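# Four arms sort items into color-matched containers

## Task

Put every item into the container whose color matches the color that item displays.

## Robot and tools

Setup. Four i2rt Big YAM arms (arm1, arm2, arm3, arm4) share the scene. Each ends in a five-finger right hand with a wrist camera (armN_cam_wrist). Four fixed room cameras also exist: cam_room_a1, cam_room_a2, cam_room_b1, cam_room_b2. Arm feet, in metres in the scene frame: arm1 (-0.706, -1.275, 0.861), arm2 (-0.628, 0.602, 0.910), arm3 (0.733, 1.292, 0.922), arm4 (0.699, -0.376, 0.878). Each foot looks along its own +x. Reach is about 1.07 m from the joint1 axis.

Frames. There is one scene frame: metres, origin on the floor, +z up. The hand point sits 0.045 m in front of the palm. In its own axes, +z runs along the straight fingers, +y leaves the palm, and +x crosses the palm away from the thumb. The printed hand position can be off, more so at long reach. hand_target is where the currently held joint targets would put the hand.

move. Arguments are arm1..arm4, each optional, plus cameras. An arm part can hold:
- joints: absolute targets keyed by name. joint1_rad..joint6_rad are in radians. Ranges: joint1 -2.879..2.879 (base yaw, positive counter-clockwise seen from above); joint2 0..3.141 (shoulder); joint3 0..3.019 (elbow); joint4 -1.692..1.57 (hand pitch, positive raises the fingers); joint5 -1.57..1.57 (side swing, positive to the arm's right); joint6 -2.094..2.094 (roll). Hand keys hand_little, hand_ring, hand_middle, hand_index, hand_thumb_bend and hand_thumb_turn run from -1 (closed, or thumb in front of the palm) to +1 (open, or thumb beside the palm). hand_force_limit (-1..1) is a setting: the stopping force grows linearly from about 0 to 10 N (15 N for the thumb). hand_speed (-0.96..1) is also a setting; full speed is reached at +0.48.
- target: one list of 7 numbers, [x, y, z, qw, qx, qy, qz]. It is an absolute pose of the hand point in the scene frame, in metres plus a unit quaternion. The hand follows a straight path to it from its hand_target.
- speed: the top speed of that path in m/s, 0.002..4.3, default 0.25. Rotation is capped at twice this value in rad/s.
- min_time_s: 0.1..8 s, the shortest duration for this arm's joint motions.
When target is given, joints may contain only the hand_ keys; anything else gets the call refused. Motions of all arms begin together. Hand paths finish at the same moment and last at most 10 s; an action lasts at most 15 s. The path is clipped to within 100 mm and 20 degrees of the measured pose. Paths ignore obstacles and other arms. A hand may lag, stray, or overshoot, especially with the arm nearly straight. A fast, stretched arm can swing up to about 30 degrees past its goal. cameras takes a list of names, ["all"], or []. An empty move returns the full state plus all images.

wait: seconds 0..10, optional cameras. No new command is sent. zoom_image: camera name and region [x0, y0, x1, y1] in image pixels, origin at the top left, at most 504 by 504. It works only on a camera in the latest images. show_instructions shows the reference image. finished_scene (scene 1) ends the scene for good. Only call it once every item rests in its matching container without help.

Reading results. The "move" line lists the arms that were commanded. "as last shown" marks an arm that got no command. Its status lines then read "not commanded" and its other lines are unchanged. "pictures" gives the image order. A hand is "done" within 1 cm and 2 degrees. "off_target" means it is resting short of the goal and may still be pushing. "time_out" is a stop; "on_its_own" shows the target each joint still holds. "joint command not followed" or "pose unreachable" means a safety check held the arm back, but a hand command in the same action still runs. "not_followed" means the hand target was dropped. Joint velocities are in rad/s; "within noise" means the arm is still. Joint torques are noisy and offset. hand_stopped_by gives a word for each of little, ring, middle, index, thumb_bend and thumb_turn: moving, target, force, stalled or fault. The <motor>_load_n values are fingertip forces in N, positive when the finger is pushed open. If a load falls to about 0 while holding, the grip is lost. A refused call, or a stop during a call, cancels the later move, wait and finished_scene calls in the same reply.

Gripping. A finger motor starts only when its target changes by 0.002 or more. It then runs until it reaches the target or its load hits hand_force_limit. The scene begins with force limit 0 and speed -0.8, which is slow: about 3.6 s for a finger and 5 to 7 s for the thumb. For a grip, raise hand_force_limit first, then send closing targets. Turn the thumb in front (thumb_turn near -1) to wrap objects about 0.035 to 0.065 m thick. Thumb tip and index pad can pinch light items. Close at hand_speed -0.94 or lower for a gentle grip. To grip harder, raise the limit and send a target further closed than the current reading. To release, send more open values. Fingers reach about 0.06 to 0.07 m past the hand point. A wrist bracket on the little-finger side can hit things.

Avoid: pressing two robots together, which includes closing a hand on another robot's fingers; hitting fixed or heavy things hard; dropping items, even a few millimetres; releasing objects that are still moving; and pushing anything off the work area or onto the floor. Also avoid big joint-space swings without min_time_s, because joints move at their own pace and can slam. Avoid long stretched holds or pushing at unreachable poses, which overheat motors; the arm falls at 100 °C. Loose objects may get nudged now and then. The scene keeps running while you think, holding the last command.

Each tool is called after "Call:" as name(argument=value, ...), one argument or row to a line, values as JSON.

Reference images:

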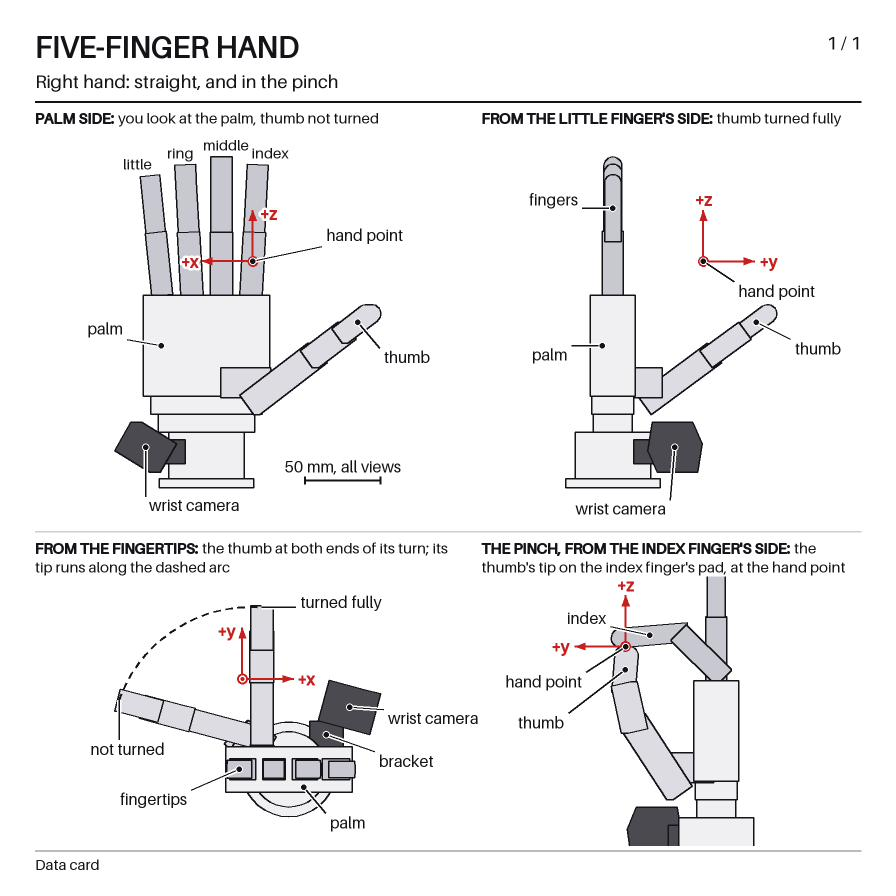

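## Session

Call:
move(
)

Scene clock: 0.00 s.
Joint torques (N m): no reading
Motor temperatures (°C): arm1=[28 32 33 28 31 28] | arm2=[30 31 29 29 35 33] | arm3=[33 33 32 31 30 26] | arm4=[33 28 32 29 30 27]
Heat: arm1: hottest joint3_rad 33 °C; arm2: hottest joint5_rad 35 °C; arm3: hottest joint1_rad 33 °C; arm4: hottest joint1_rad 33 °C.
Joint velocities: within noise
arm1.joint_positions: joint1_rad=-0.105 joint2_rad=+0.612 joint3_rad=+1.331 joint4_rad=-1.229 joint5_rad=+0.113 joint6_rad=-1.510 hand_little=+1.000 hand_ring=+1.000 hand_middle=+1.000 hand_index=+1.000 hand_thumb_turn=+1.000 hand_thumb_bend=+1.000 hand_force_limit=+0.000 hand_speed=-0.800
arm1.joint_status: not commanded
arm1.hand_stopped_by: target,target,target,target,target,target
arm1.little_load_n: 0.0
arm1.ring_load_n: 0.0
arm1.middle_load_n: 0.0
arm1.index_load_n: 0.0
arm1.thumb_bend_load_n: 0.0
arm1.thumb_turn_load_n: 0.0
arm1.hand: x=-0.8033 y=-1.5189 z=+1.3582 quat_wxyz=(+0.392, +0.547, -0.667, +0.320) (m; scene frame)
arm1.hand_target: x=-0.8032 y=-1.5177 z=+1.3714 quat_wxyz=(+0.400, +0.542, -0.662, +0.329) (m; scene frame)
arm1.hand_status: not commanded
arm2.joint_positions: joint1_rad=+0.037 joint2_rad=+0.632 joint3_rad=+1.319 joint4_rad=-1.428 joint5_rad=+0.288 joint6_rad=-0.995 hand_little=+1.000 hand_ring=+1.000 hand_middle=+1.000 hand_index=+1.000 hand_thumb_turn=+1.000 hand_thumb_bend=+1.000 hand_force_limit=+0.000 hand_speed=-0.800
arm2.joint_status: not commanded
arm2.hand_stopped_by: target,target,target,target,target,target
arm2.little_load_n: 0.0
arm2.ring_load_n: 0.0
arm2.middle_load_n: 0.0
arm2.index_load_n: 0.0
arm2.thumb_bend_load_n: 0.0
arm2.thumb_turn_load_n: 0.0
arm2.hand: x=-0.5180 y=+0.7864 z=+1.3497 quat_wxyz=(-0.268, +0.845, +0.330, +0.325) (m; scene frame)
arm2.hand_target: x=-0.5179 y=+0.7870 z=+1.3595 quat_wxyz=(-0.278, +0.841, +0.326, +0.330) (m; scene frame)
arm2.hand_status: not commanded
arm3.joint_positions: joint1_rad=-0.212 joint2_rad=+0.628 joint3_rad=+1.329 joint4_rad=-1.440 joint5_rad=-0.180 joint6_rad=-1.523 hand_little=+1.000 hand_ring=+1.000 hand_middle=+1.000 hand_index=+1.000 hand_thumb_turn=+1.000 hand_thumb_bend=+1.000 hand_force_limit=+0.000 hand_speed=-0.800
arm3.joint_status: not commanded
arm3.hand_stopped_by: target,target,target,target,target,target
arm3.little_load_n: -0.5
arm3.ring_load_n: 0.0
arm3.middle_load_n: 0.0
arm3.index_load_n: 0.0
arm3.thumb_bend_load_n: 0.0
arm3.thumb_turn_load_n: 0.0
arm3.hand: x=+0.7541 y=+1.5278 z=+1.3613 quat_wxyz=(-0.344, +0.633, +0.661, +0.210) (m; scene frame)
arm3.hand_target: x=+0.7541 y=+1.5280 z=+1.3705 quat_wxyz=(-0.351, +0.630, +0.658, +0.217) (m; scene frame)
arm3.hand_status: not commanded
arm4.joint_positions: joint1_rad=+0.184 joint2_rad=+0.623 joint3_rad=+1.360 joint4_rad=-1.385 joint5_rad=-0.072 joint6_rad=-1.336 hand_little=+1.000 hand_ring=+1.000 hand_middle=+1.000 hand_index=+1.000 hand_thumb_turn=+1.000 hand_thumb_bend=+1.000 hand_force_limit=+0.000 hand_speed=-0.800
arm4.joint_status: not commanded
arm4.hand_stopped_by: target,target,target,target,target,target
arm4.little_load_n: 0.0
arm4.ring_load_n: 0.0
arm4.middle_load_n: 0.0
arm4.index_load_n: 0.0
arm4.thumb_bend_load_n: 0.0
arm4.thumb_turn_load_n: 0.0
arm4.hand: x=+0.7367 y=-0.5996 z=+1.3440 quat_wxyz=(+0.186, +0.674, -0.586, +0.410) (m; scene frame)
arm4.hand_target: x=+0.7365 y=-0.5990 z=+1.3512 quat_wxyz=(+0.189, +0.672, -0.583, +0.417) (m; scene frame)
arm4.hand_status: not commanded
pictures: arm1_cam_wrist, arm2_cam_wrist, arm3_cam_wrist, arm4_cam_wrist, cam_room_a1, cam_room_a2, cam_room_b1, cam_room_b2

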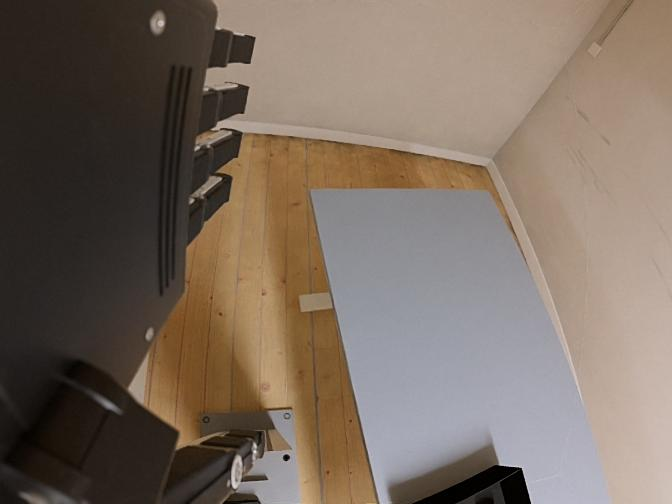

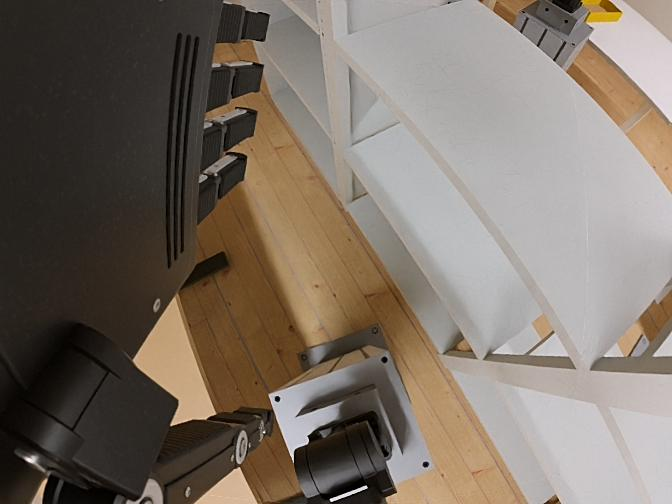

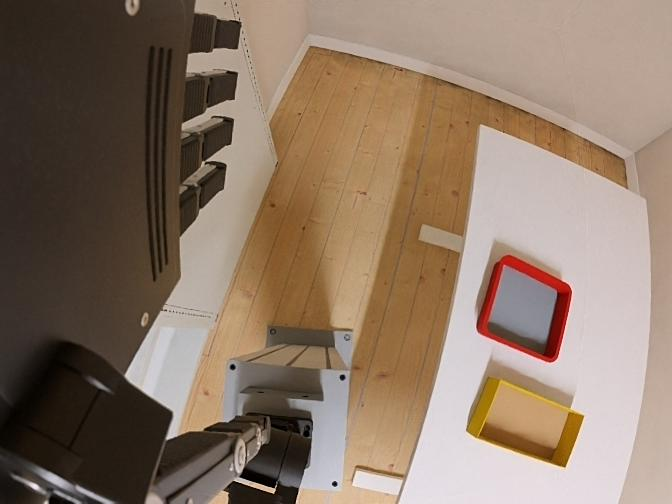

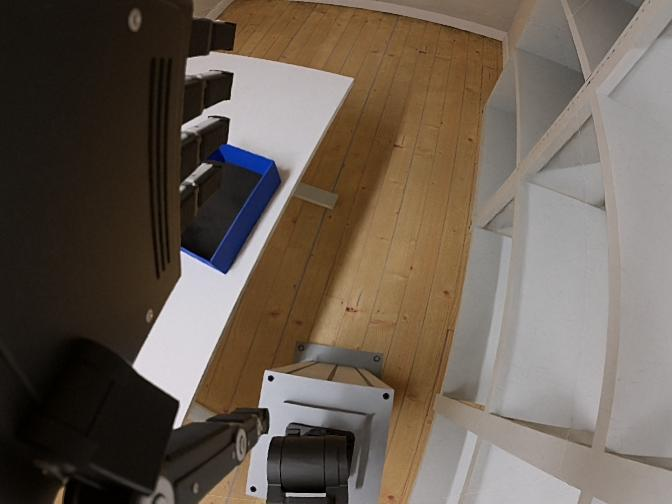

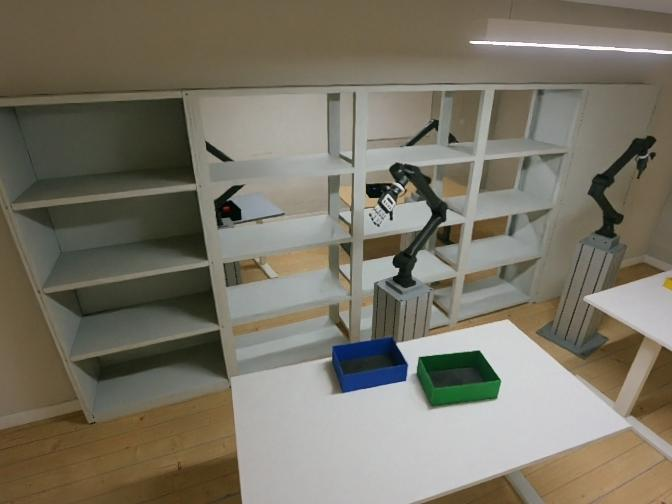

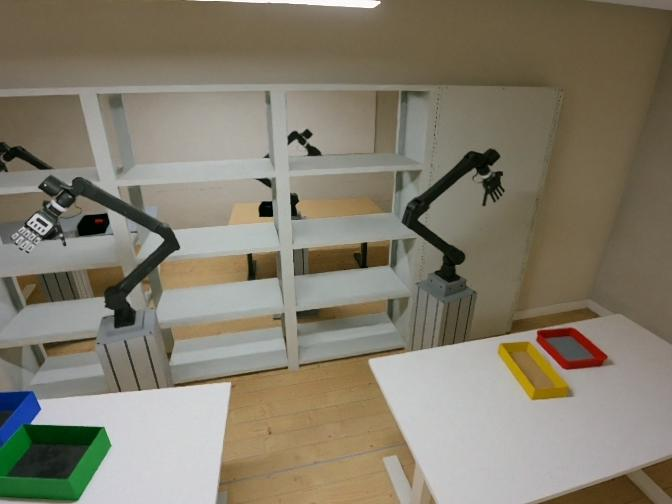

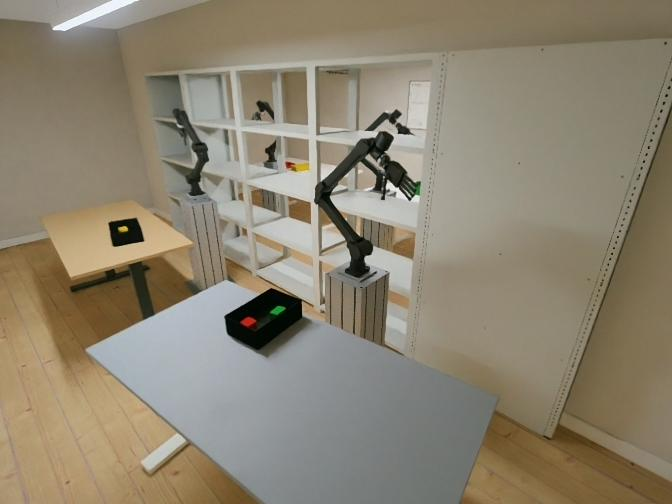

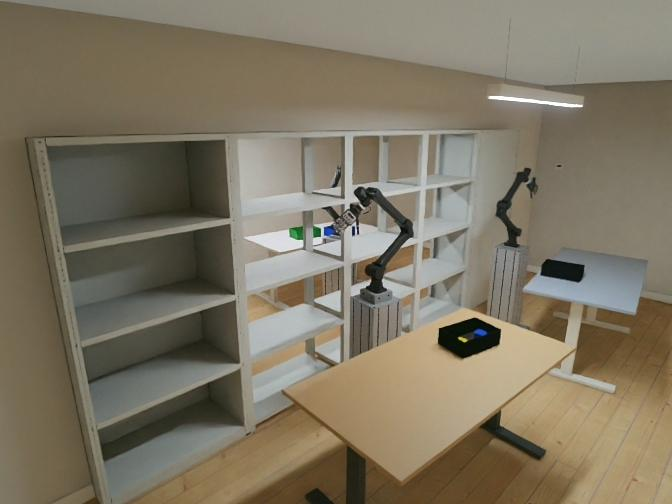

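Call:
zoom_image(
  camera="cam_room_b1",
  region=[200, 270, 330, 370],
)

Call:
zoom_image(
  camera="cam_room_b2",
  region=[420, 300, 520, 380],
)

Call:
zoom_image(
  camera="cam_room_b1",
  region=[140, 50, 480, 360],
)

Call:
zoom_image(
  camera="cam_room_b2",
  region=[220, 120, 560, 400],
)

Call:
zoom_image(
  camera="cam_room_a1",
  region=[180, 80, 580, 400],
)

Call:
zoom_image(
  camera="cam_room_a2",
  region=[0, 80, 450, 400],
)

Scaled by 3.877 from the camera's image (finer frame: 960x720).

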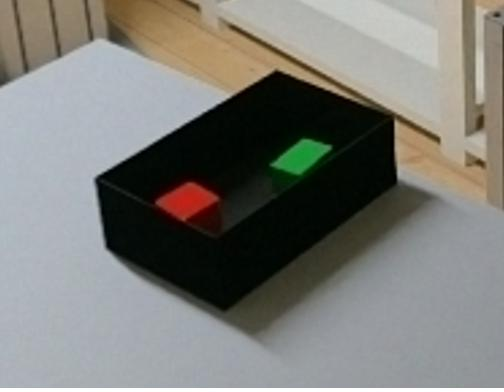

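Scaled by 5.040 from the camera's image (finer frame: 960x720).

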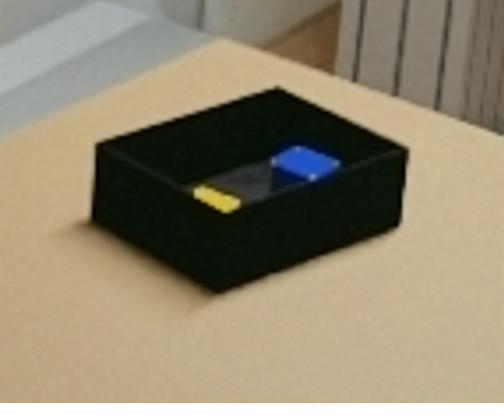

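Scaled by 1.482 from the camera's image (finer frame: 960x720).

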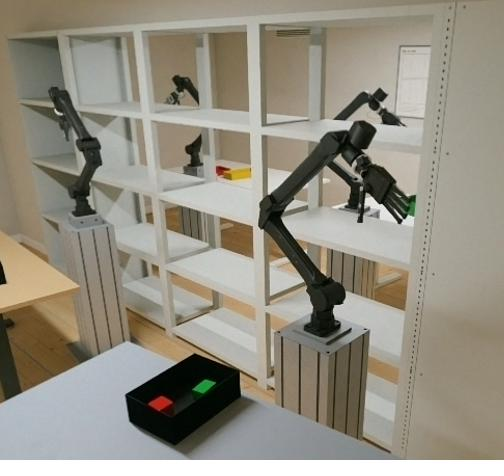

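Scaled by 1.482 from the camera's image (finer frame: 960x720).

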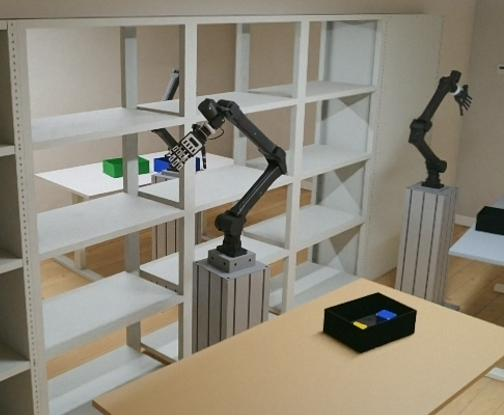

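Scaled by 1.260 from the camera's image (finer frame: 960x720).

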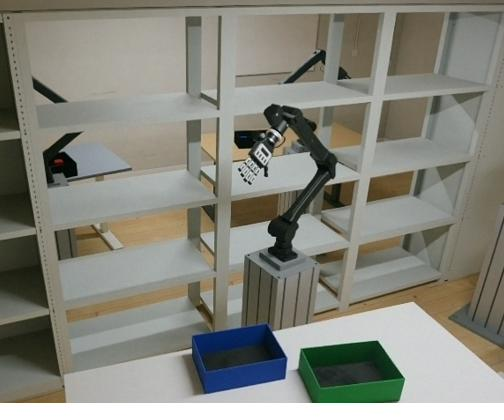

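Scaled by 1.120 from the camera's image (finer frame: 960x720).

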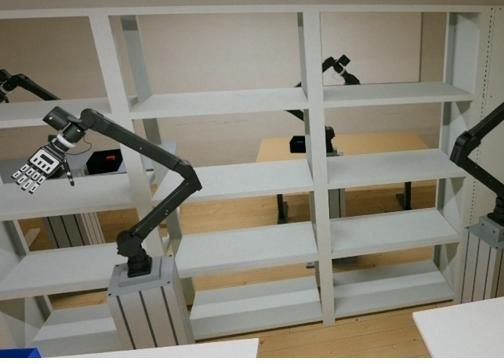

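Call:
move(
  arm1={"joints": {"joint1_rad": -1.75, "joint5_rad": 0.0, "joint6_rad": 0.0}, "min_time_s": 4},
  arm2={"joints": {"joint1_rad": 1.9, "joint5_rad": 0.0, "joint6_rad": 0.0}, "min_time_s": 4},
  arm3={"joints": {"joint1_rad": -1.4, "joint5_rad": 0.0}, "min_time_s": 4},
  arm4={"joints": {"joint1_rad": 0.95, "joint5_rad": 0.0}, "min_time_s": 4},
  cameras=["arm1_cam_wrist", "arm2_cam_wrist", "arm3_cam_wrist", "arm4_cam_wrist"],
)

Scene clock: 80.63 s.
Joint torques (N m): arm1=[-1.96 2.14 10.43 2.14 -0.02 0.11] | arm2=[-0.67 1.32 9.28 1.59 -0.08 0.04] | arm3=[-0.44 1.61 9.21 2.09 0.04 -0.1] | arm4=[2.96 1.96 8.7 1.69 0.07 -0.04]
Motor temperatures (°C): arm1=[28 32 40 28 31 28] | arm2=[30 31 36 29 35 32] | arm3=[33 33 35 31 29 26] | arm4=[32 28 40 30 30 27]
Heat: arm1: hottest joint3_rad 40 °C; arm2: hottest joint3_rad 36 °C; arm3: hottest joint3_rad 35 °C; arm4: hottest joint3_rad 40 °C.
move: arm1 done; arm2 done; arm3 done; arm4 done
Joint velocities: within noise
arm1.joint_positions: joint1_rad=-1.737 joint2_rad=+0.612 joint3_rad=+1.331 joint4_rad=-1.229 joint5_rad=+0.002 joint6_rad=-0.009 hand_little=+1.000 hand_ring=+1.000 hand_middle=+1.000 hand_index=+1.000 hand_thumb_turn=+1.000 hand_thumb_bend=+1.000 hand_force_limit=+0.000 hand_speed=-0.800
arm1.joint_status: all done
arm1.hand_stopped_by: target,target,target,target,target,target
arm1.little_load_n: 0.0
arm1.ring_load_n: 0.0
arm1.middle_load_n: 0.0
arm1.index_load_n: 0.0
arm1.thumb_bend_load_n: 0.0
arm1.thumb_turn_load_n: -0.5
arm1.hand: x=-0.9510 y=-1.2738 z=+1.3322 quat_wxyz=(+0.382, -0.646, -0.573, +0.330)
arm1.hand_target: x=-0.9507 y=-1.2717 z=+1.3456 quat_wxyz=(+0.392, -0.646, -0.561, +0.338)
arm1.hand_status: not commanded
arm2.joint_positions: joint1_rad=+1.893 joint2_rad=+0.632 joint3_rad=+1.319 joint4_rad=-1.428 joint5_rad=+0.001 joint6_rad=-0.009 hand_little=+1.000 hand_ring=+1.000 hand_middle=+1.000 hand_index=+1.000 hand_thumb_turn=+1.000 hand_thumb_bend=+1.000 hand_force_limit=+0.000 hand_speed=-0.800
arm2.joint_status: all done
arm2.hand_stopped_by: target,target,target,target,target,target
arm2.little_load_n: 0.0
arm2.ring_load_n: 0.0
arm2.middle_load_n: 0.0
arm2.index_load_n: 0.0
arm2.thumb_bend_load_n: 0.0
arm2.thumb_turn_load_n: -0.5
arm2.hand: x=-0.8310 y=+0.5391 z=+1.3354 quat_wxyz=(-0.262, +0.590, +0.700, -0.304)
arm2.hand_target: x=-0.8317 y=+0.5369 z=+1.3457 quat_wxyz=(-0.267, +0.588, +0.695, -0.316)
arm2.hand_status: not commanded
arm3.joint_positions: joint1_rad=-1.395 joint2_rad=+0.628 joint3_rad=+1.329 joint4_rad=-1.440 joint5_rad=-0.002 joint6_rad=-1.523 hand_little=+1.000 hand_ring=+1.000 hand_middle=+1.000 hand_index=+1.000 hand_thumb_turn=+1.000 hand_thumb_bend=+1.000 hand_force_limit=+0.000 hand_speed=-0.800
arm3.joint_status: all done
arm3.hand_stopped_by: target,target,target,target,target,target
arm3.little_load_n: 0.0
arm3.ring_load_n: 0.0
arm3.middle_load_n: 0.0
arm3.index_load_n: 0.0
arm3.thumb_bend_load_n: 0.0
arm3.thumb_turn_load_n: 0.0
arm3.hand: x=+0.9615 y=+1.3323 z=+1.3695 quat_wxyz=(-0.083, +0.901, +0.164, +0.392)
arm3.hand_target: x=+0.9618 y=+1.3308 z=+1.3787 quat_wxyz=(-0.083, +0.897, +0.161, +0.402)
arm3.hand_status: not commanded
arm4.joint_positions: joint1_rad=+0.937 joint2_rad=+0.623 joint3_rad=+1.360 joint4_rad=-1.385 joint5_rad=-0.002 joint6_rad=-1.336 hand_little=+1.000 hand_ring=+1.000 hand_middle=+1.000 hand_index=+1.000 hand_thumb_turn=+1.000 hand_thumb_bend=+1.000 hand_force_limit=+0.000 hand_speed=-0.800
arm4.joint_status: all done
arm4.hand_stopped_by: target,target,target,target,target,target
arm4.little_load_n: 0.0
arm4.ring_load_n: 0.0
arm4.middle_load_n: 0.0
arm4.index_load_n: 0.0
arm4.thumb_bend_load_n: 0.0
arm4.thumb_turn_load_n: 0.0
arm4.hand: x=+0.8722 y=-0.5222 z=+1.3459 quat_wxyz=(+0.055, +0.838, -0.310, +0.445)
arm4.hand_target: x=+0.8733 y=-0.5198 z=+1.3532 quat_wxyz=(+0.054, +0.836, -0.304, +0.453)
arm4.hand_status: not commanded
arm1_cam_wrist: T_world_to_cam=[[0.52731, 0.24332, -0.81408, 1.89084], [0.4493, -0.89306, 0.0241, -0.73846], [-0.72116, -0.37848, -0.58025, -0.28237]] pos_world=[-0.86891, -1.22643, 1.39326]
arm2_cam_wrist: T_world_to_cam=[[0.56798, 0.36634, -0.73702, 1.26318], [0.68495, -0.7069, 0.17648, 0.71199], [-0.45634, -0.60506, -0.65243, 0.92759]] pos_world=[-0.78183, 0.6018, 1.41052]
arm3_cam_wrist: T_world_to_cam=[[0.47705, -0.85573, 0.20037, 0.40097], [-0.81304, -0.51627, -0.26914, 1.83758], [0.33375, -0.03451, -0.94203, 1.12424]] pos_world=[0.92751, 1.33061, 1.47328]
arm4_cam_wrist: T_world_to_cam=[[-0.48833, -0.87145, 0.046, -0.09916], [-0.82363, 0.44283, -0.3543, 1.42283], [0.28838, -0.2109, -0.934, 1.01541]] pos_world=[0.83064, -0.50234, 1.45706]

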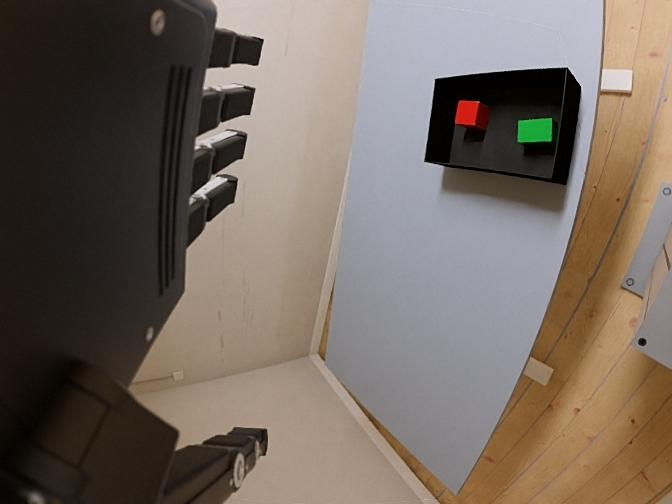

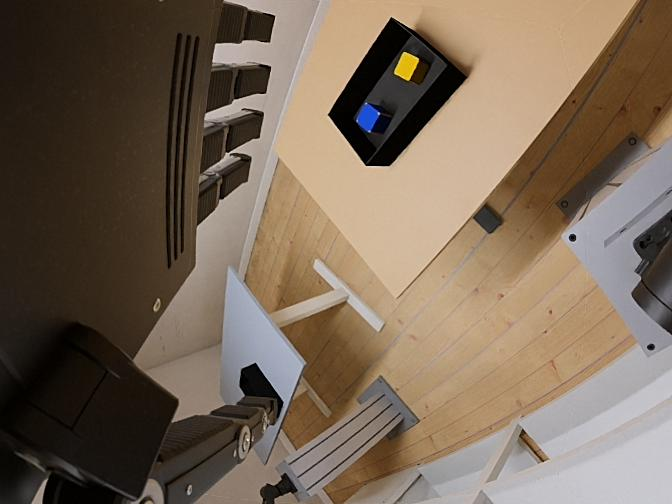

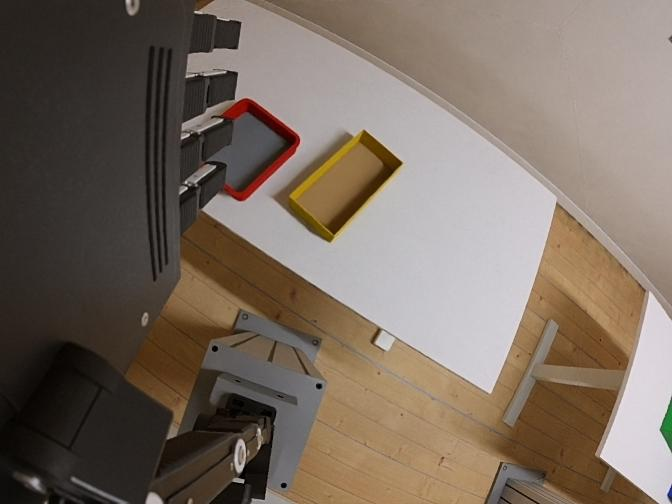

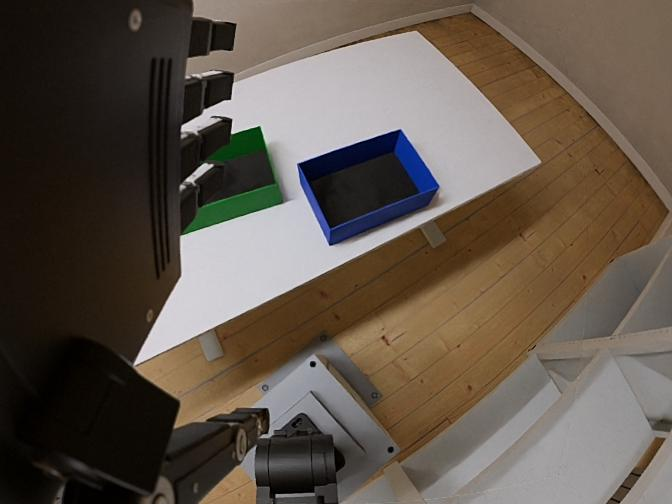

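Call:
zoom_image(
  camera="arm1_cam_wrist",
  region=[410, 50, 600, 200],
)

Call:
zoom_image(
  camera="arm2_cam_wrist",
  region=[310, 10, 480, 180],
)

Scaled by 2.653 from the camera's image (finer frame: 960x720).

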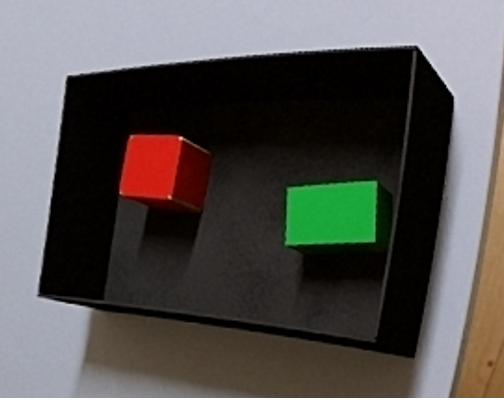

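Scaled by 2.965 from the camera's image (finer frame: 960x720).

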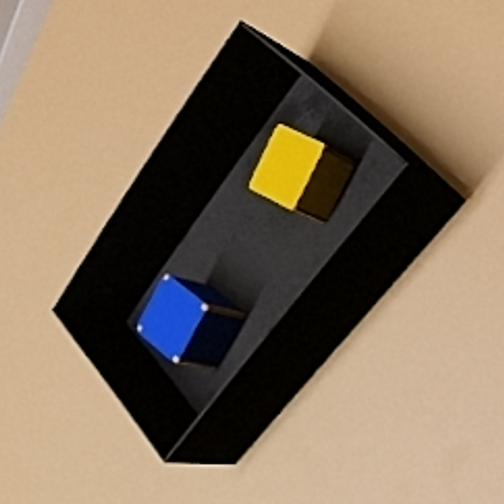

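Call:
move(
  arm1={"target": [-1.17, -1.14, 1.03, 0.2706, -0.6533, -0.6533, 0.2706], "speed": 0.2},
  cameras=["arm1_cam_wrist", "cam_room_b1"],
)

Scene clock: 123.10 s.
Joint torques (N m): arm1=[-2.61 -11.22 11.48 2.48 -0.17 -0.01] | arm2=[-0.73 1.44 9.35 1.52 -0.08 0.09] | arm3=[-0.32 1.55 9.22 2.1 0.05 -0.11] | arm4=[0.73 1.2 8.69 1.87 0.12 -0.02]
Motor temperatures (°C): arm1=[28 32 41 28 30 28] | arm2=[30 31 38 29 35 32] | arm3=[33 32 36 31 29 26] | arm4=[32 28 41 30 30 27]
Heat: arm1: hottest joint3_rad 41 °C; arm2: hottest joint3_rad 38 °C; arm3: hottest joint3_rad 36 °C; arm4: hottest joint3_rad 41 °C.
move: arm1 off_target
Joint velocities: within noise
arm1.joint_positions: joint1_rad=-2.014 joint2_rad=+1.317 joint3_rad=+0.990 joint4_rad=-0.555 joint5_rad=-0.293 joint6_rad=-0.297 hand_little=+1.000 hand_ring=+1.000 hand_middle=+1.000 hand_index=+1.000 hand_thumb_turn=+1.000 hand_thumb_bend=+1.000 hand_force_limit=+0.000 hand_speed=-0.800
arm1.joint_status: not commanded
arm1.hand_stopped_by: target,target,target,target,target,target
arm1.little_load_n: 0.0
arm1.ring_load_n: 0.0
arm1.middle_load_n: -0.5
arm1.index_load_n: 0.0
arm1.thumb_bend_load_n: 0.0
arm1.thumb_turn_load_n: 0.0
arm1.hand: x=-1.1605 y=-1.1526 z=+1.0125 quat_wxyz=(+0.246, -0.660, -0.659, +0.264)
arm1.hand_target: x=-1.1693 y=-1.1403 z=+1.0301 quat_wxyz=(+0.271, -0.653, -0.653, +0.270)
arm1.hand_status: off_target (0.024 m and 3.1 deg from the pose sent, 0.397 m and 17.3 deg at the start)
arm2, arm3, arm4: as last shown
arm2.thumb_turn_load_n: 0.0
arm2.hand: x=-0.8311 y=+0.5391 z=+1.3354 quat_wxyz=(-0.262, +0.590, +0.700, -0.304)
arm1_cam_wrist: T_world_to_cam=[[0.72312, 0.28835, -0.62765, 1.80186], [0.52532, -0.8196, 0.22869, -0.56265], [-0.44848, -0.49509, -0.74415, -0.22502]] pos_world=[-1.10832, -1.09212, 1.09216]

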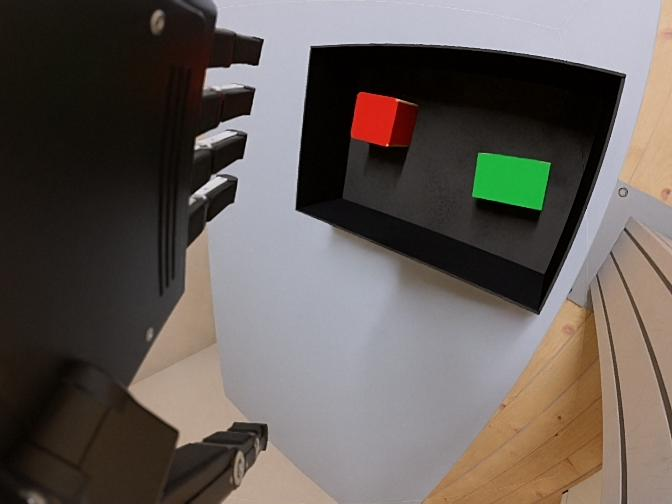

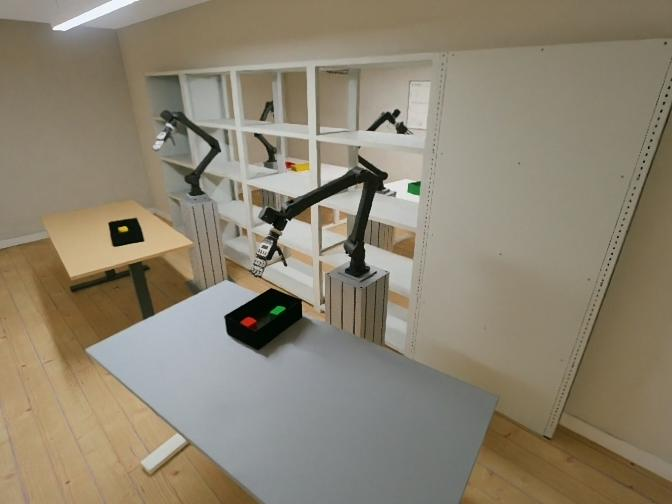

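Call:
zoom_image(
  camera="arm1_cam_wrist",
  region=[280, 30, 640, 330],
)

Scaled by 1.400 from the camera's image (finer frame: 960x720).

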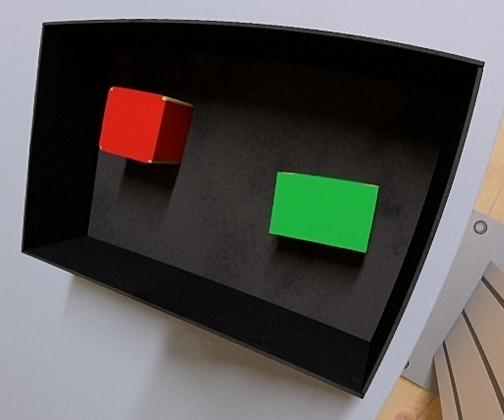

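Call:
zoom_image(
  camera="arm1_cam_wrist",
  region=[180, 20, 290, 250],
)

Scaled by 2.191 from the camera's image (finer frame: 960x720).

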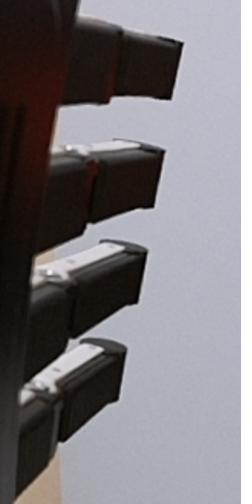

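Call:
zoom_image(
  camera="cam_room_b1",
  region=[220, 190, 320, 360],
)

Scaled by 2.965 from the camera's image (finer frame: 960x720).

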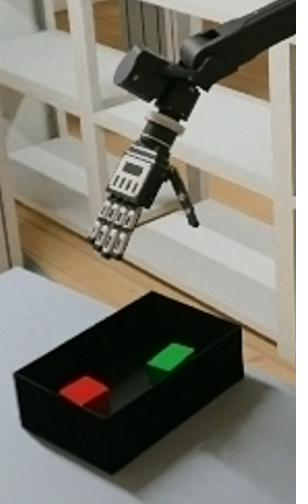

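Call:
move(
  arm1={"target": [-1.329, -1.104, 0.95, 0.4745, -0.8739, -0.0918, 0.0499], "speed": 0.2, "joints": {"hand_thumb_turn": -1, "hand_index": 0.56, "hand_middle": 0.56, "hand_ring": -1, "hand_little": -1}},
  cameras=["arm1_cam_wrist", "cam_room_b1"],
)

Scene clock: 263.43 s.
Joint torques (N m): arm1=[-0.73 -16.56 13.38 0.55 0.78 0.12] | arm2=[-0.62 1.49 9.32 1.55 -0.09 0.09] | arm3=[-0.38 1.61 9.2 2.1 0.04 -0.11] | arm4=[1.73 2.67 8.99 1.76 0.16 -0.01]
Motor temperatures (°C): arm1=[28 34 49 28 30 28] | arm2=[30 31 39 29 34 31] | arm3=[32 32 36 31 29 26] | arm4=[32 28 42 30 30 27]
Heat: arm1: hottest joint3_rad 49 °C; arm2: hottest joint3_rad 39 °C; arm3: hottest joint3_rad 36 °C; arm4: hottest joint3_rad 42 °C.
move: arm1 off_target
Joint velocities: within noise
arm1.joint_positions: joint1_rad=-1.711 joint2_rad=+1.836 joint3_rad=+1.347 joint4_rad=-0.695 joint5_rad=+0.925 joint6_rad=+1.050 hand_little=-1.000 hand_ring=-1.000 hand_middle=+0.560 hand_index=+0.560 hand_thumb_turn=-1.000 hand_thumb_bend=+1.000 hand_force_limit=+0.000 hand_speed=-0.800
arm1.joint_status: all done
arm1.hand_stopped_by: target,target,target,target,target,target
arm1.little_load_n: 0.5
arm1.ring_load_n: 0.0
arm1.middle_load_n: 0.0
arm1.index_load_n: 0.0
arm1.thumb_bend_load_n: 0.0
arm1.thumb_turn_load_n: 0.0
arm1.hand: x=-1.3040 y=-1.0976 z=+0.9322 quat_wxyz=(+0.470, -0.876, -0.098, +0.029)
arm1.hand_target: x=-1.3275 y=-1.1044 z=+0.9504 quat_wxyz=(+0.474, -0.874, -0.092, +0.050)
arm1.hand_status: off_target (0.031 m and 2.6 deg from the pose sent, 0.186 m and 79.8 deg at the start)
arm2, arm3, arm4: as last shown
arm4.middle_load_n: -0.5
arm1_cam_wrist: T_world_to_cam=[[0.43507, -0.47737, -0.76343, 0.74991], [-0.70377, -0.70917, 0.04237, -1.73157], [-0.56163, 0.51884, -0.64449, 0.55045]] pos_world=[-1.23574, -1.15559, 1.00065]

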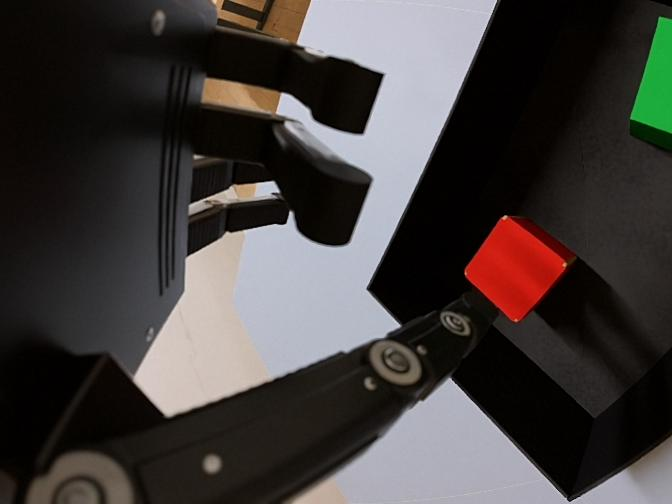

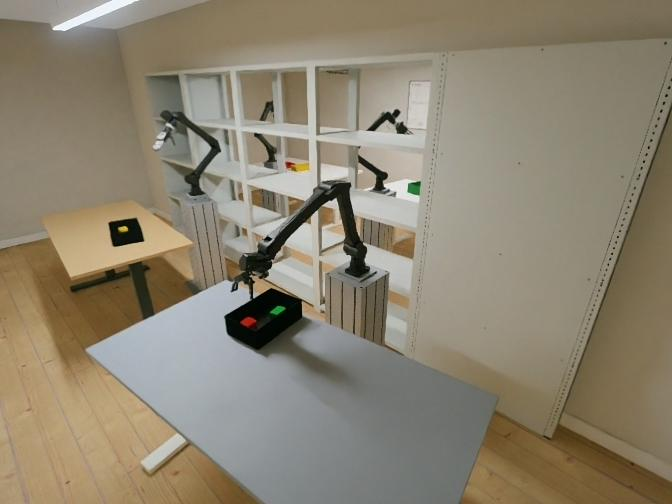

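Call:
zoom_image(
  camera="arm1_cam_wrist",
  region=[200, 40, 620, 400],
)

Scaled by 1.200 from the camera's image (finer frame: 960x720).

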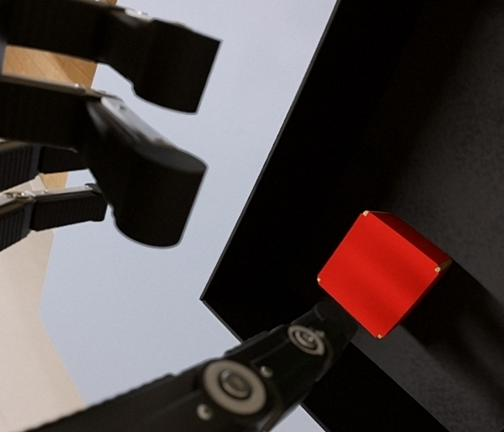

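Call:
move(
  arm1={"target": [-1.335, -1.1375, 0.868, 0.4745, -0.8739, -0.0918, 0.0499], "speed": 0.1},
  cameras=["arm1_cam_wrist"],
)

Call:
zoom_image(
  camera="arm1_cam_wrist",
  region=[200, 40, 672, 500],
)

Scene clock: 302.50 s.
Joint torques (N m): arm1=[-0.62 -18.32 9.33 1.59 0.77 0.13] | arm2=[-0.56 1.44 9.26 1.51 -0.09 0.09] | arm3=[-0.32 1.61 9.18 2.11 0.04 -0.11] | arm4=[1.73 2.14 8.95 1.94 0.09 -0.04]
Motor temperatures (°C): arm1=[28 36 47 27 31 28] | arm2=[30 31 39 29 34 31] | arm3=[32 32 36 31 29 26] | arm4=[31 28 42 30 30 27]
Heat: arm1: hottest joint3_rad 47 °C; arm2: hottest joint3_rad 39 °C; arm3: hottest joint3_rad 36 °C; arm4: hottest joint3_rad 42 °C.
move: arm1 off_target
Joint velocities: within noise
arm1.joint_positions: joint1_rad=-1.650 joint2_rad=+1.966 joint3_rad=+1.347 joint4_rad=-0.628 joint5_rad=+0.948 joint6_rad=+1.144 hand_little=-1.000 hand_ring=-1.000 hand_middle=+0.560 hand_index=+0.560 hand_thumb_turn=-1.000 hand_thumb_bend=+1.000 hand_force_limit=+0.000 hand_speed=-0.800
arm1.joint_status: not commanded
arm1.hand_stopped_by: target,target,target,target,target,target
arm1.little_load_n: 0.0
arm1.ring_load_n: 0.0
arm1.middle_load_n: 0.0
arm1.index_load_n: 0.0
arm1.thumb_bend_load_n: 0.0
arm1.thumb_turn_load_n: 0.0
arm1.hand: x=-1.3219 y=-1.1300 z=+0.8650 quat_wxyz=(+0.472, -0.876, -0.096, +0.035)
arm1.hand_target: x=-1.3346 y=-1.1376 z=+0.8682 quat_wxyz=(+0.474, -0.874, -0.092, +0.050)
arm1.hand_status: off_target (0.015 m and 1.8 deg from the pose sent, 0.082 m and 2.6 deg at the start)
arm2, arm3, arm4: as last shown
arm2.thumb_turn_load_n: -0.5
arm4.middle_load_n: 0.0
arm1_cam_wrist: T_world_to_cam=[[0.42529, -0.47477, -0.77053, 0.68703], [-0.70267, -0.70979, 0.04951, -1.76973], [-0.57042, 0.52037, -0.63547, 0.49623]] pos_world=[-1.25266, -1.18818, 0.93234]

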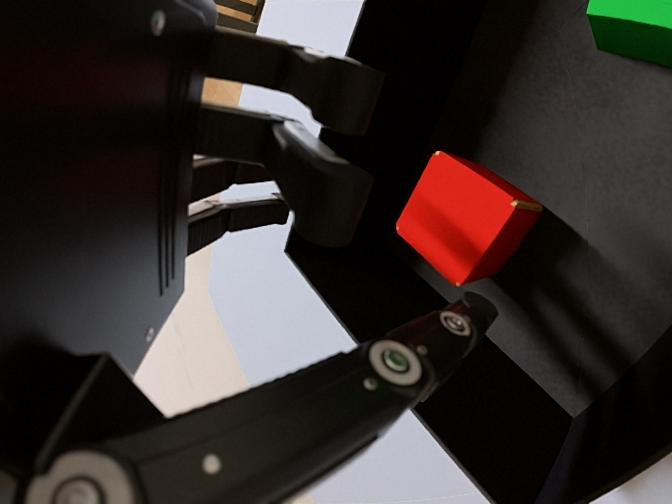

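Scaled by 1.068 from the camera's image (finer frame: 960x720).

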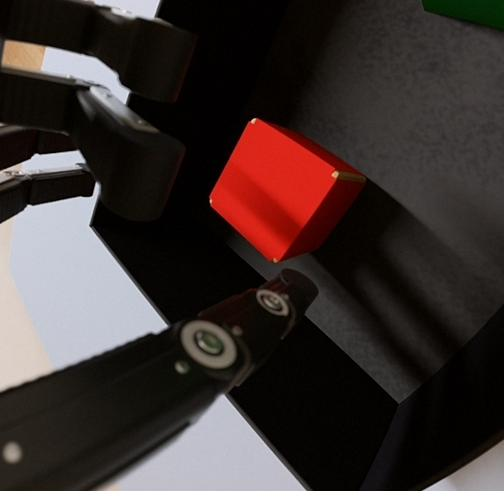

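Call:
move(
  arm1={"target": [-1.3243, -1.138, 0.81, 0.4763, -0.8772, -0.0537, 0.0291], "speed": 0.08, "joints": {"hand_thumb_bend": 0.8}},
  cameras=["arm1_cam_wrist", "cam_room_b1"],
)

Call:
zoom_image(
  camera="arm1_cam_wrist",
  region=[200, 40, 672, 500],
)

Call:
zoom_image(
  camera="cam_room_b1",
  region=[190, 210, 350, 370],
)

Scene clock: 316.67 s.
Joint torques (N m): arm1=[-0.21 -18.37 8.98 0.13 0.79 0.11] | arm2=[-0.62 1.26 9.29 1.57 -0.11 0.11] | arm3=[-0.44 1.55 9.2 2.11 0.04 -0.1] | arm4=[2.55 2.08 8.87 1.57 0.11 0.05]
Motor temperatures (°C): arm1=[28 36 46 27 31 28] | arm2=[30 31 39 29 34 31] | arm3=[32 32 36 30 29 26] | arm4=[31 28 42 30 30 27]
Heat: arm1: hottest joint3_rad 46 °C; arm2: hottest joint3_rad 39 °C; arm3: hottest joint3_rad 36 °C; arm4: hottest joint3_rad 42 °C.
move: arm1 off_target
Joint velocities: within noise
arm1.joint_positions: joint1_rad=-1.644 joint2_rad=+2.073 joint3_rad=+1.347 joint4_rad=-0.635 joint5_rad=+0.974 joint6_rad=+1.305 hand_little=-1.000 hand_ring=-1.000 hand_middle=+0.560 hand_index=+0.560 hand_thumb_turn=-1.000 hand_thumb_bend=+0.800 hand_force_limit=+0.000 hand_speed=-0.800
arm1.joint_status: all done
arm1.hand_stopped_by: target,target,target,target,target,target
arm1.little_load_n: 0.0
arm1.ring_load_n: 0.0
arm1.middle_load_n: 0.0
arm1.index_load_n: 0.0
arm1.thumb_bend_load_n: 0.0
arm1.thumb_turn_load_n: 0.0
arm1.hand: x=-1.3136 y=-1.1287 z=+0.8079 quat_wxyz=(+0.475, -0.878, -0.052, +0.022)
arm1.hand_target: x=-1.3240 y=-1.1381 z=+0.8101 quat_wxyz=(+0.476, -0.877, -0.054, +0.029)
arm1.hand_status: off_target (0.014 m and 0.9 deg from the pose sent, 0.056 m and 4.9 deg at the start)
arm2, arm3, arm4: as last shown
arm2.thumb_turn_load_n: 0.0
arm3.ring_load_n: 0.5
arm3.thumb_bend_load_n: -0.5
arm1_cam_wrist: T_world_to_cam=[[0.3667, -0.50872, -0.77893, 0.53169], [-0.76248, -0.64407, 0.06169, -1.77442], [-0.53307, 0.57129, -0.62407, 0.56137]] pos_world=[-1.24867, -1.19308, 0.87394]

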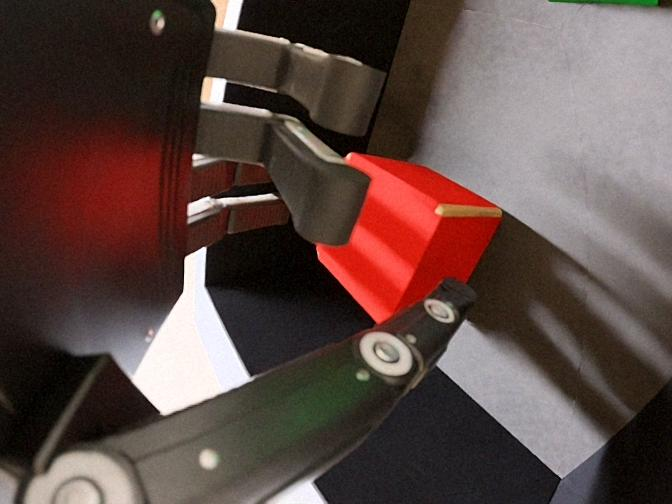

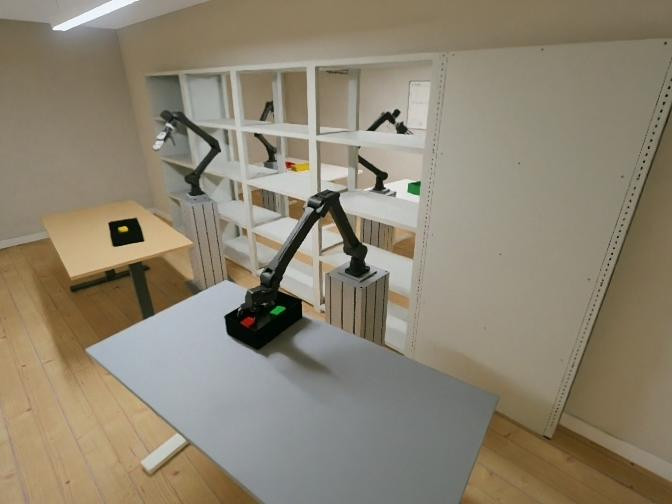

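Scaled by 1.068 from the camera's image (finer frame: 960x720).

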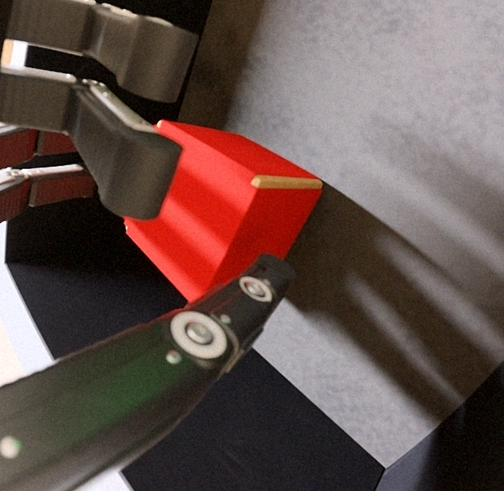

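Scaled by 3.150 from the camera's image (finer frame: 960x720).

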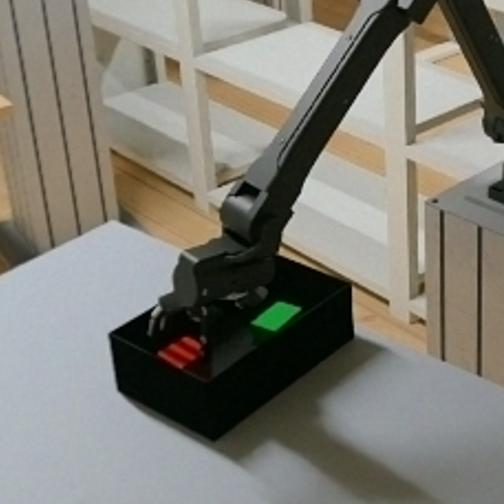

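Call:
move(
  arm1={"target": [-1.3204, -1.1405, 0.776, 0.4763, -0.8772, -0.0537, 0.0291], "speed": 0.05},
  cameras=["arm1_cam_wrist"],
)

Call:
zoom_image(
  camera="arm1_cam_wrist",
  region=[200, 40, 672, 500],
)

Scene clock: 328.20 s.
Joint torques (N m): arm1=[0.03 -18.43 6.99 1.18 0.81 0.09] | arm2=[-0.67 1.2 9.35 1.47 -0.09 0.08] | arm3=[-0.38 1.61 9.2 2.1 0.04 -0.11] | arm4=[1.55 0.91 8.65 2.17 0.11 -0.04]
Motor temperatures (°C): arm1=[27 36 45 27 31 28] | arm2=[30 31 39 29 34 31] | arm3=[32 32 36 30 29 26] | arm4=[31 28 42 30 30 26]
Heat: arm1: hottest joint3_rad 45 °C; arm2: hottest joint3_rad 39 °C; arm3: hottest joint3_rad 36 °C; arm4: hottest joint3_rad 42 °C.
move: arm1 off_target
Joint velocities: within noise
arm1.joint_positions: joint1_rad=-1.640 joint2_rad=+2.123 joint3_rad=+1.347 joint4_rad=-0.592 joint5_rad=+0.975 joint6_rad=+1.314 hand_little=-1.000 hand_ring=-1.000 hand_middle=+0.560 hand_index=+0.560 hand_thumb_turn=-1.000 hand_thumb_bend=+0.800 hand_force_limit=+0.000 hand_speed=-0.800
arm1.joint_status: not commanded
arm1.hand_stopped_by: target,target,target,target,target,target
arm1.little_load_n: 0.0
arm1.ring_load_n: 0.5
arm1.middle_load_n: 0.0
arm1.index_load_n: 0.0
arm1.thumb_bend_load_n: 0.0
arm1.thumb_turn_load_n: 0.0
arm1.hand: x=-1.3145 y=-1.1307 z=+0.7810 quat_wxyz=(+0.475, -0.878, -0.051, +0.021)
arm1.hand_target: x=-1.3200 y=-1.1404 z=+0.7760 quat_wxyz=(+0.476, -0.877, -0.054, +0.029)
arm1.hand_status: off_target (0.013 m and 1.0 deg from the pose sent, 0.035 m and 0.9 deg at the start)
arm2, arm3, arm4: as last shown
arm2.thumb_turn_load_n: -0.5
arm3.ring_load_n: 0.0
arm3.thumb_bend_load_n: 0.0
arm4.middle_load_n: -0.5
arm1_cam_wrist: T_world_to_cam=[[0.36639, -0.50903, -0.77888, 0.50928], [-0.76324, -0.6432, 0.06132, -1.77442], [-0.53218, 0.572, -0.62417, 0.54724]] pos_world=[-1.24967, -1.19508, 0.84705]

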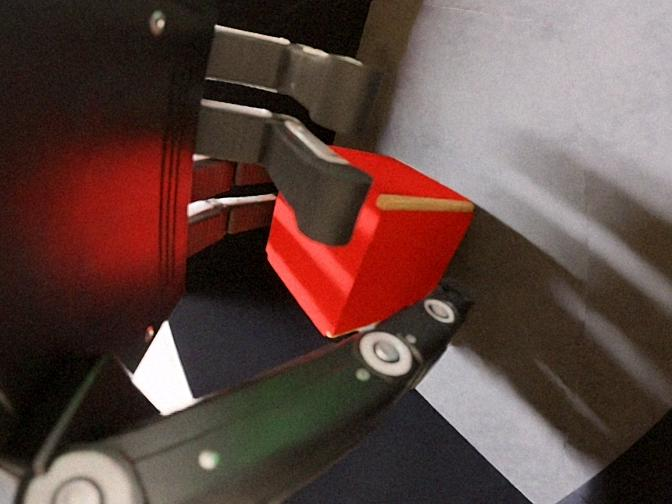

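Scaled by 1.068 from the camera's image (finer frame: 960x720).

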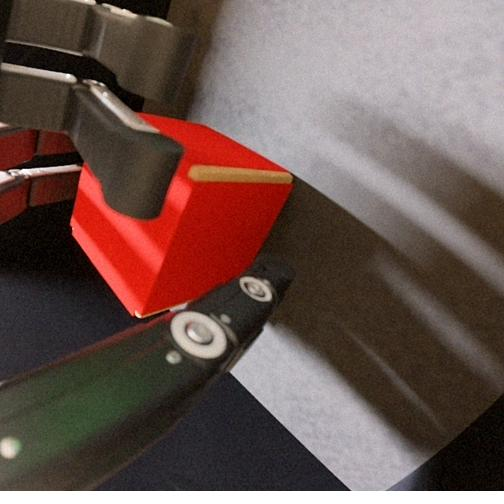

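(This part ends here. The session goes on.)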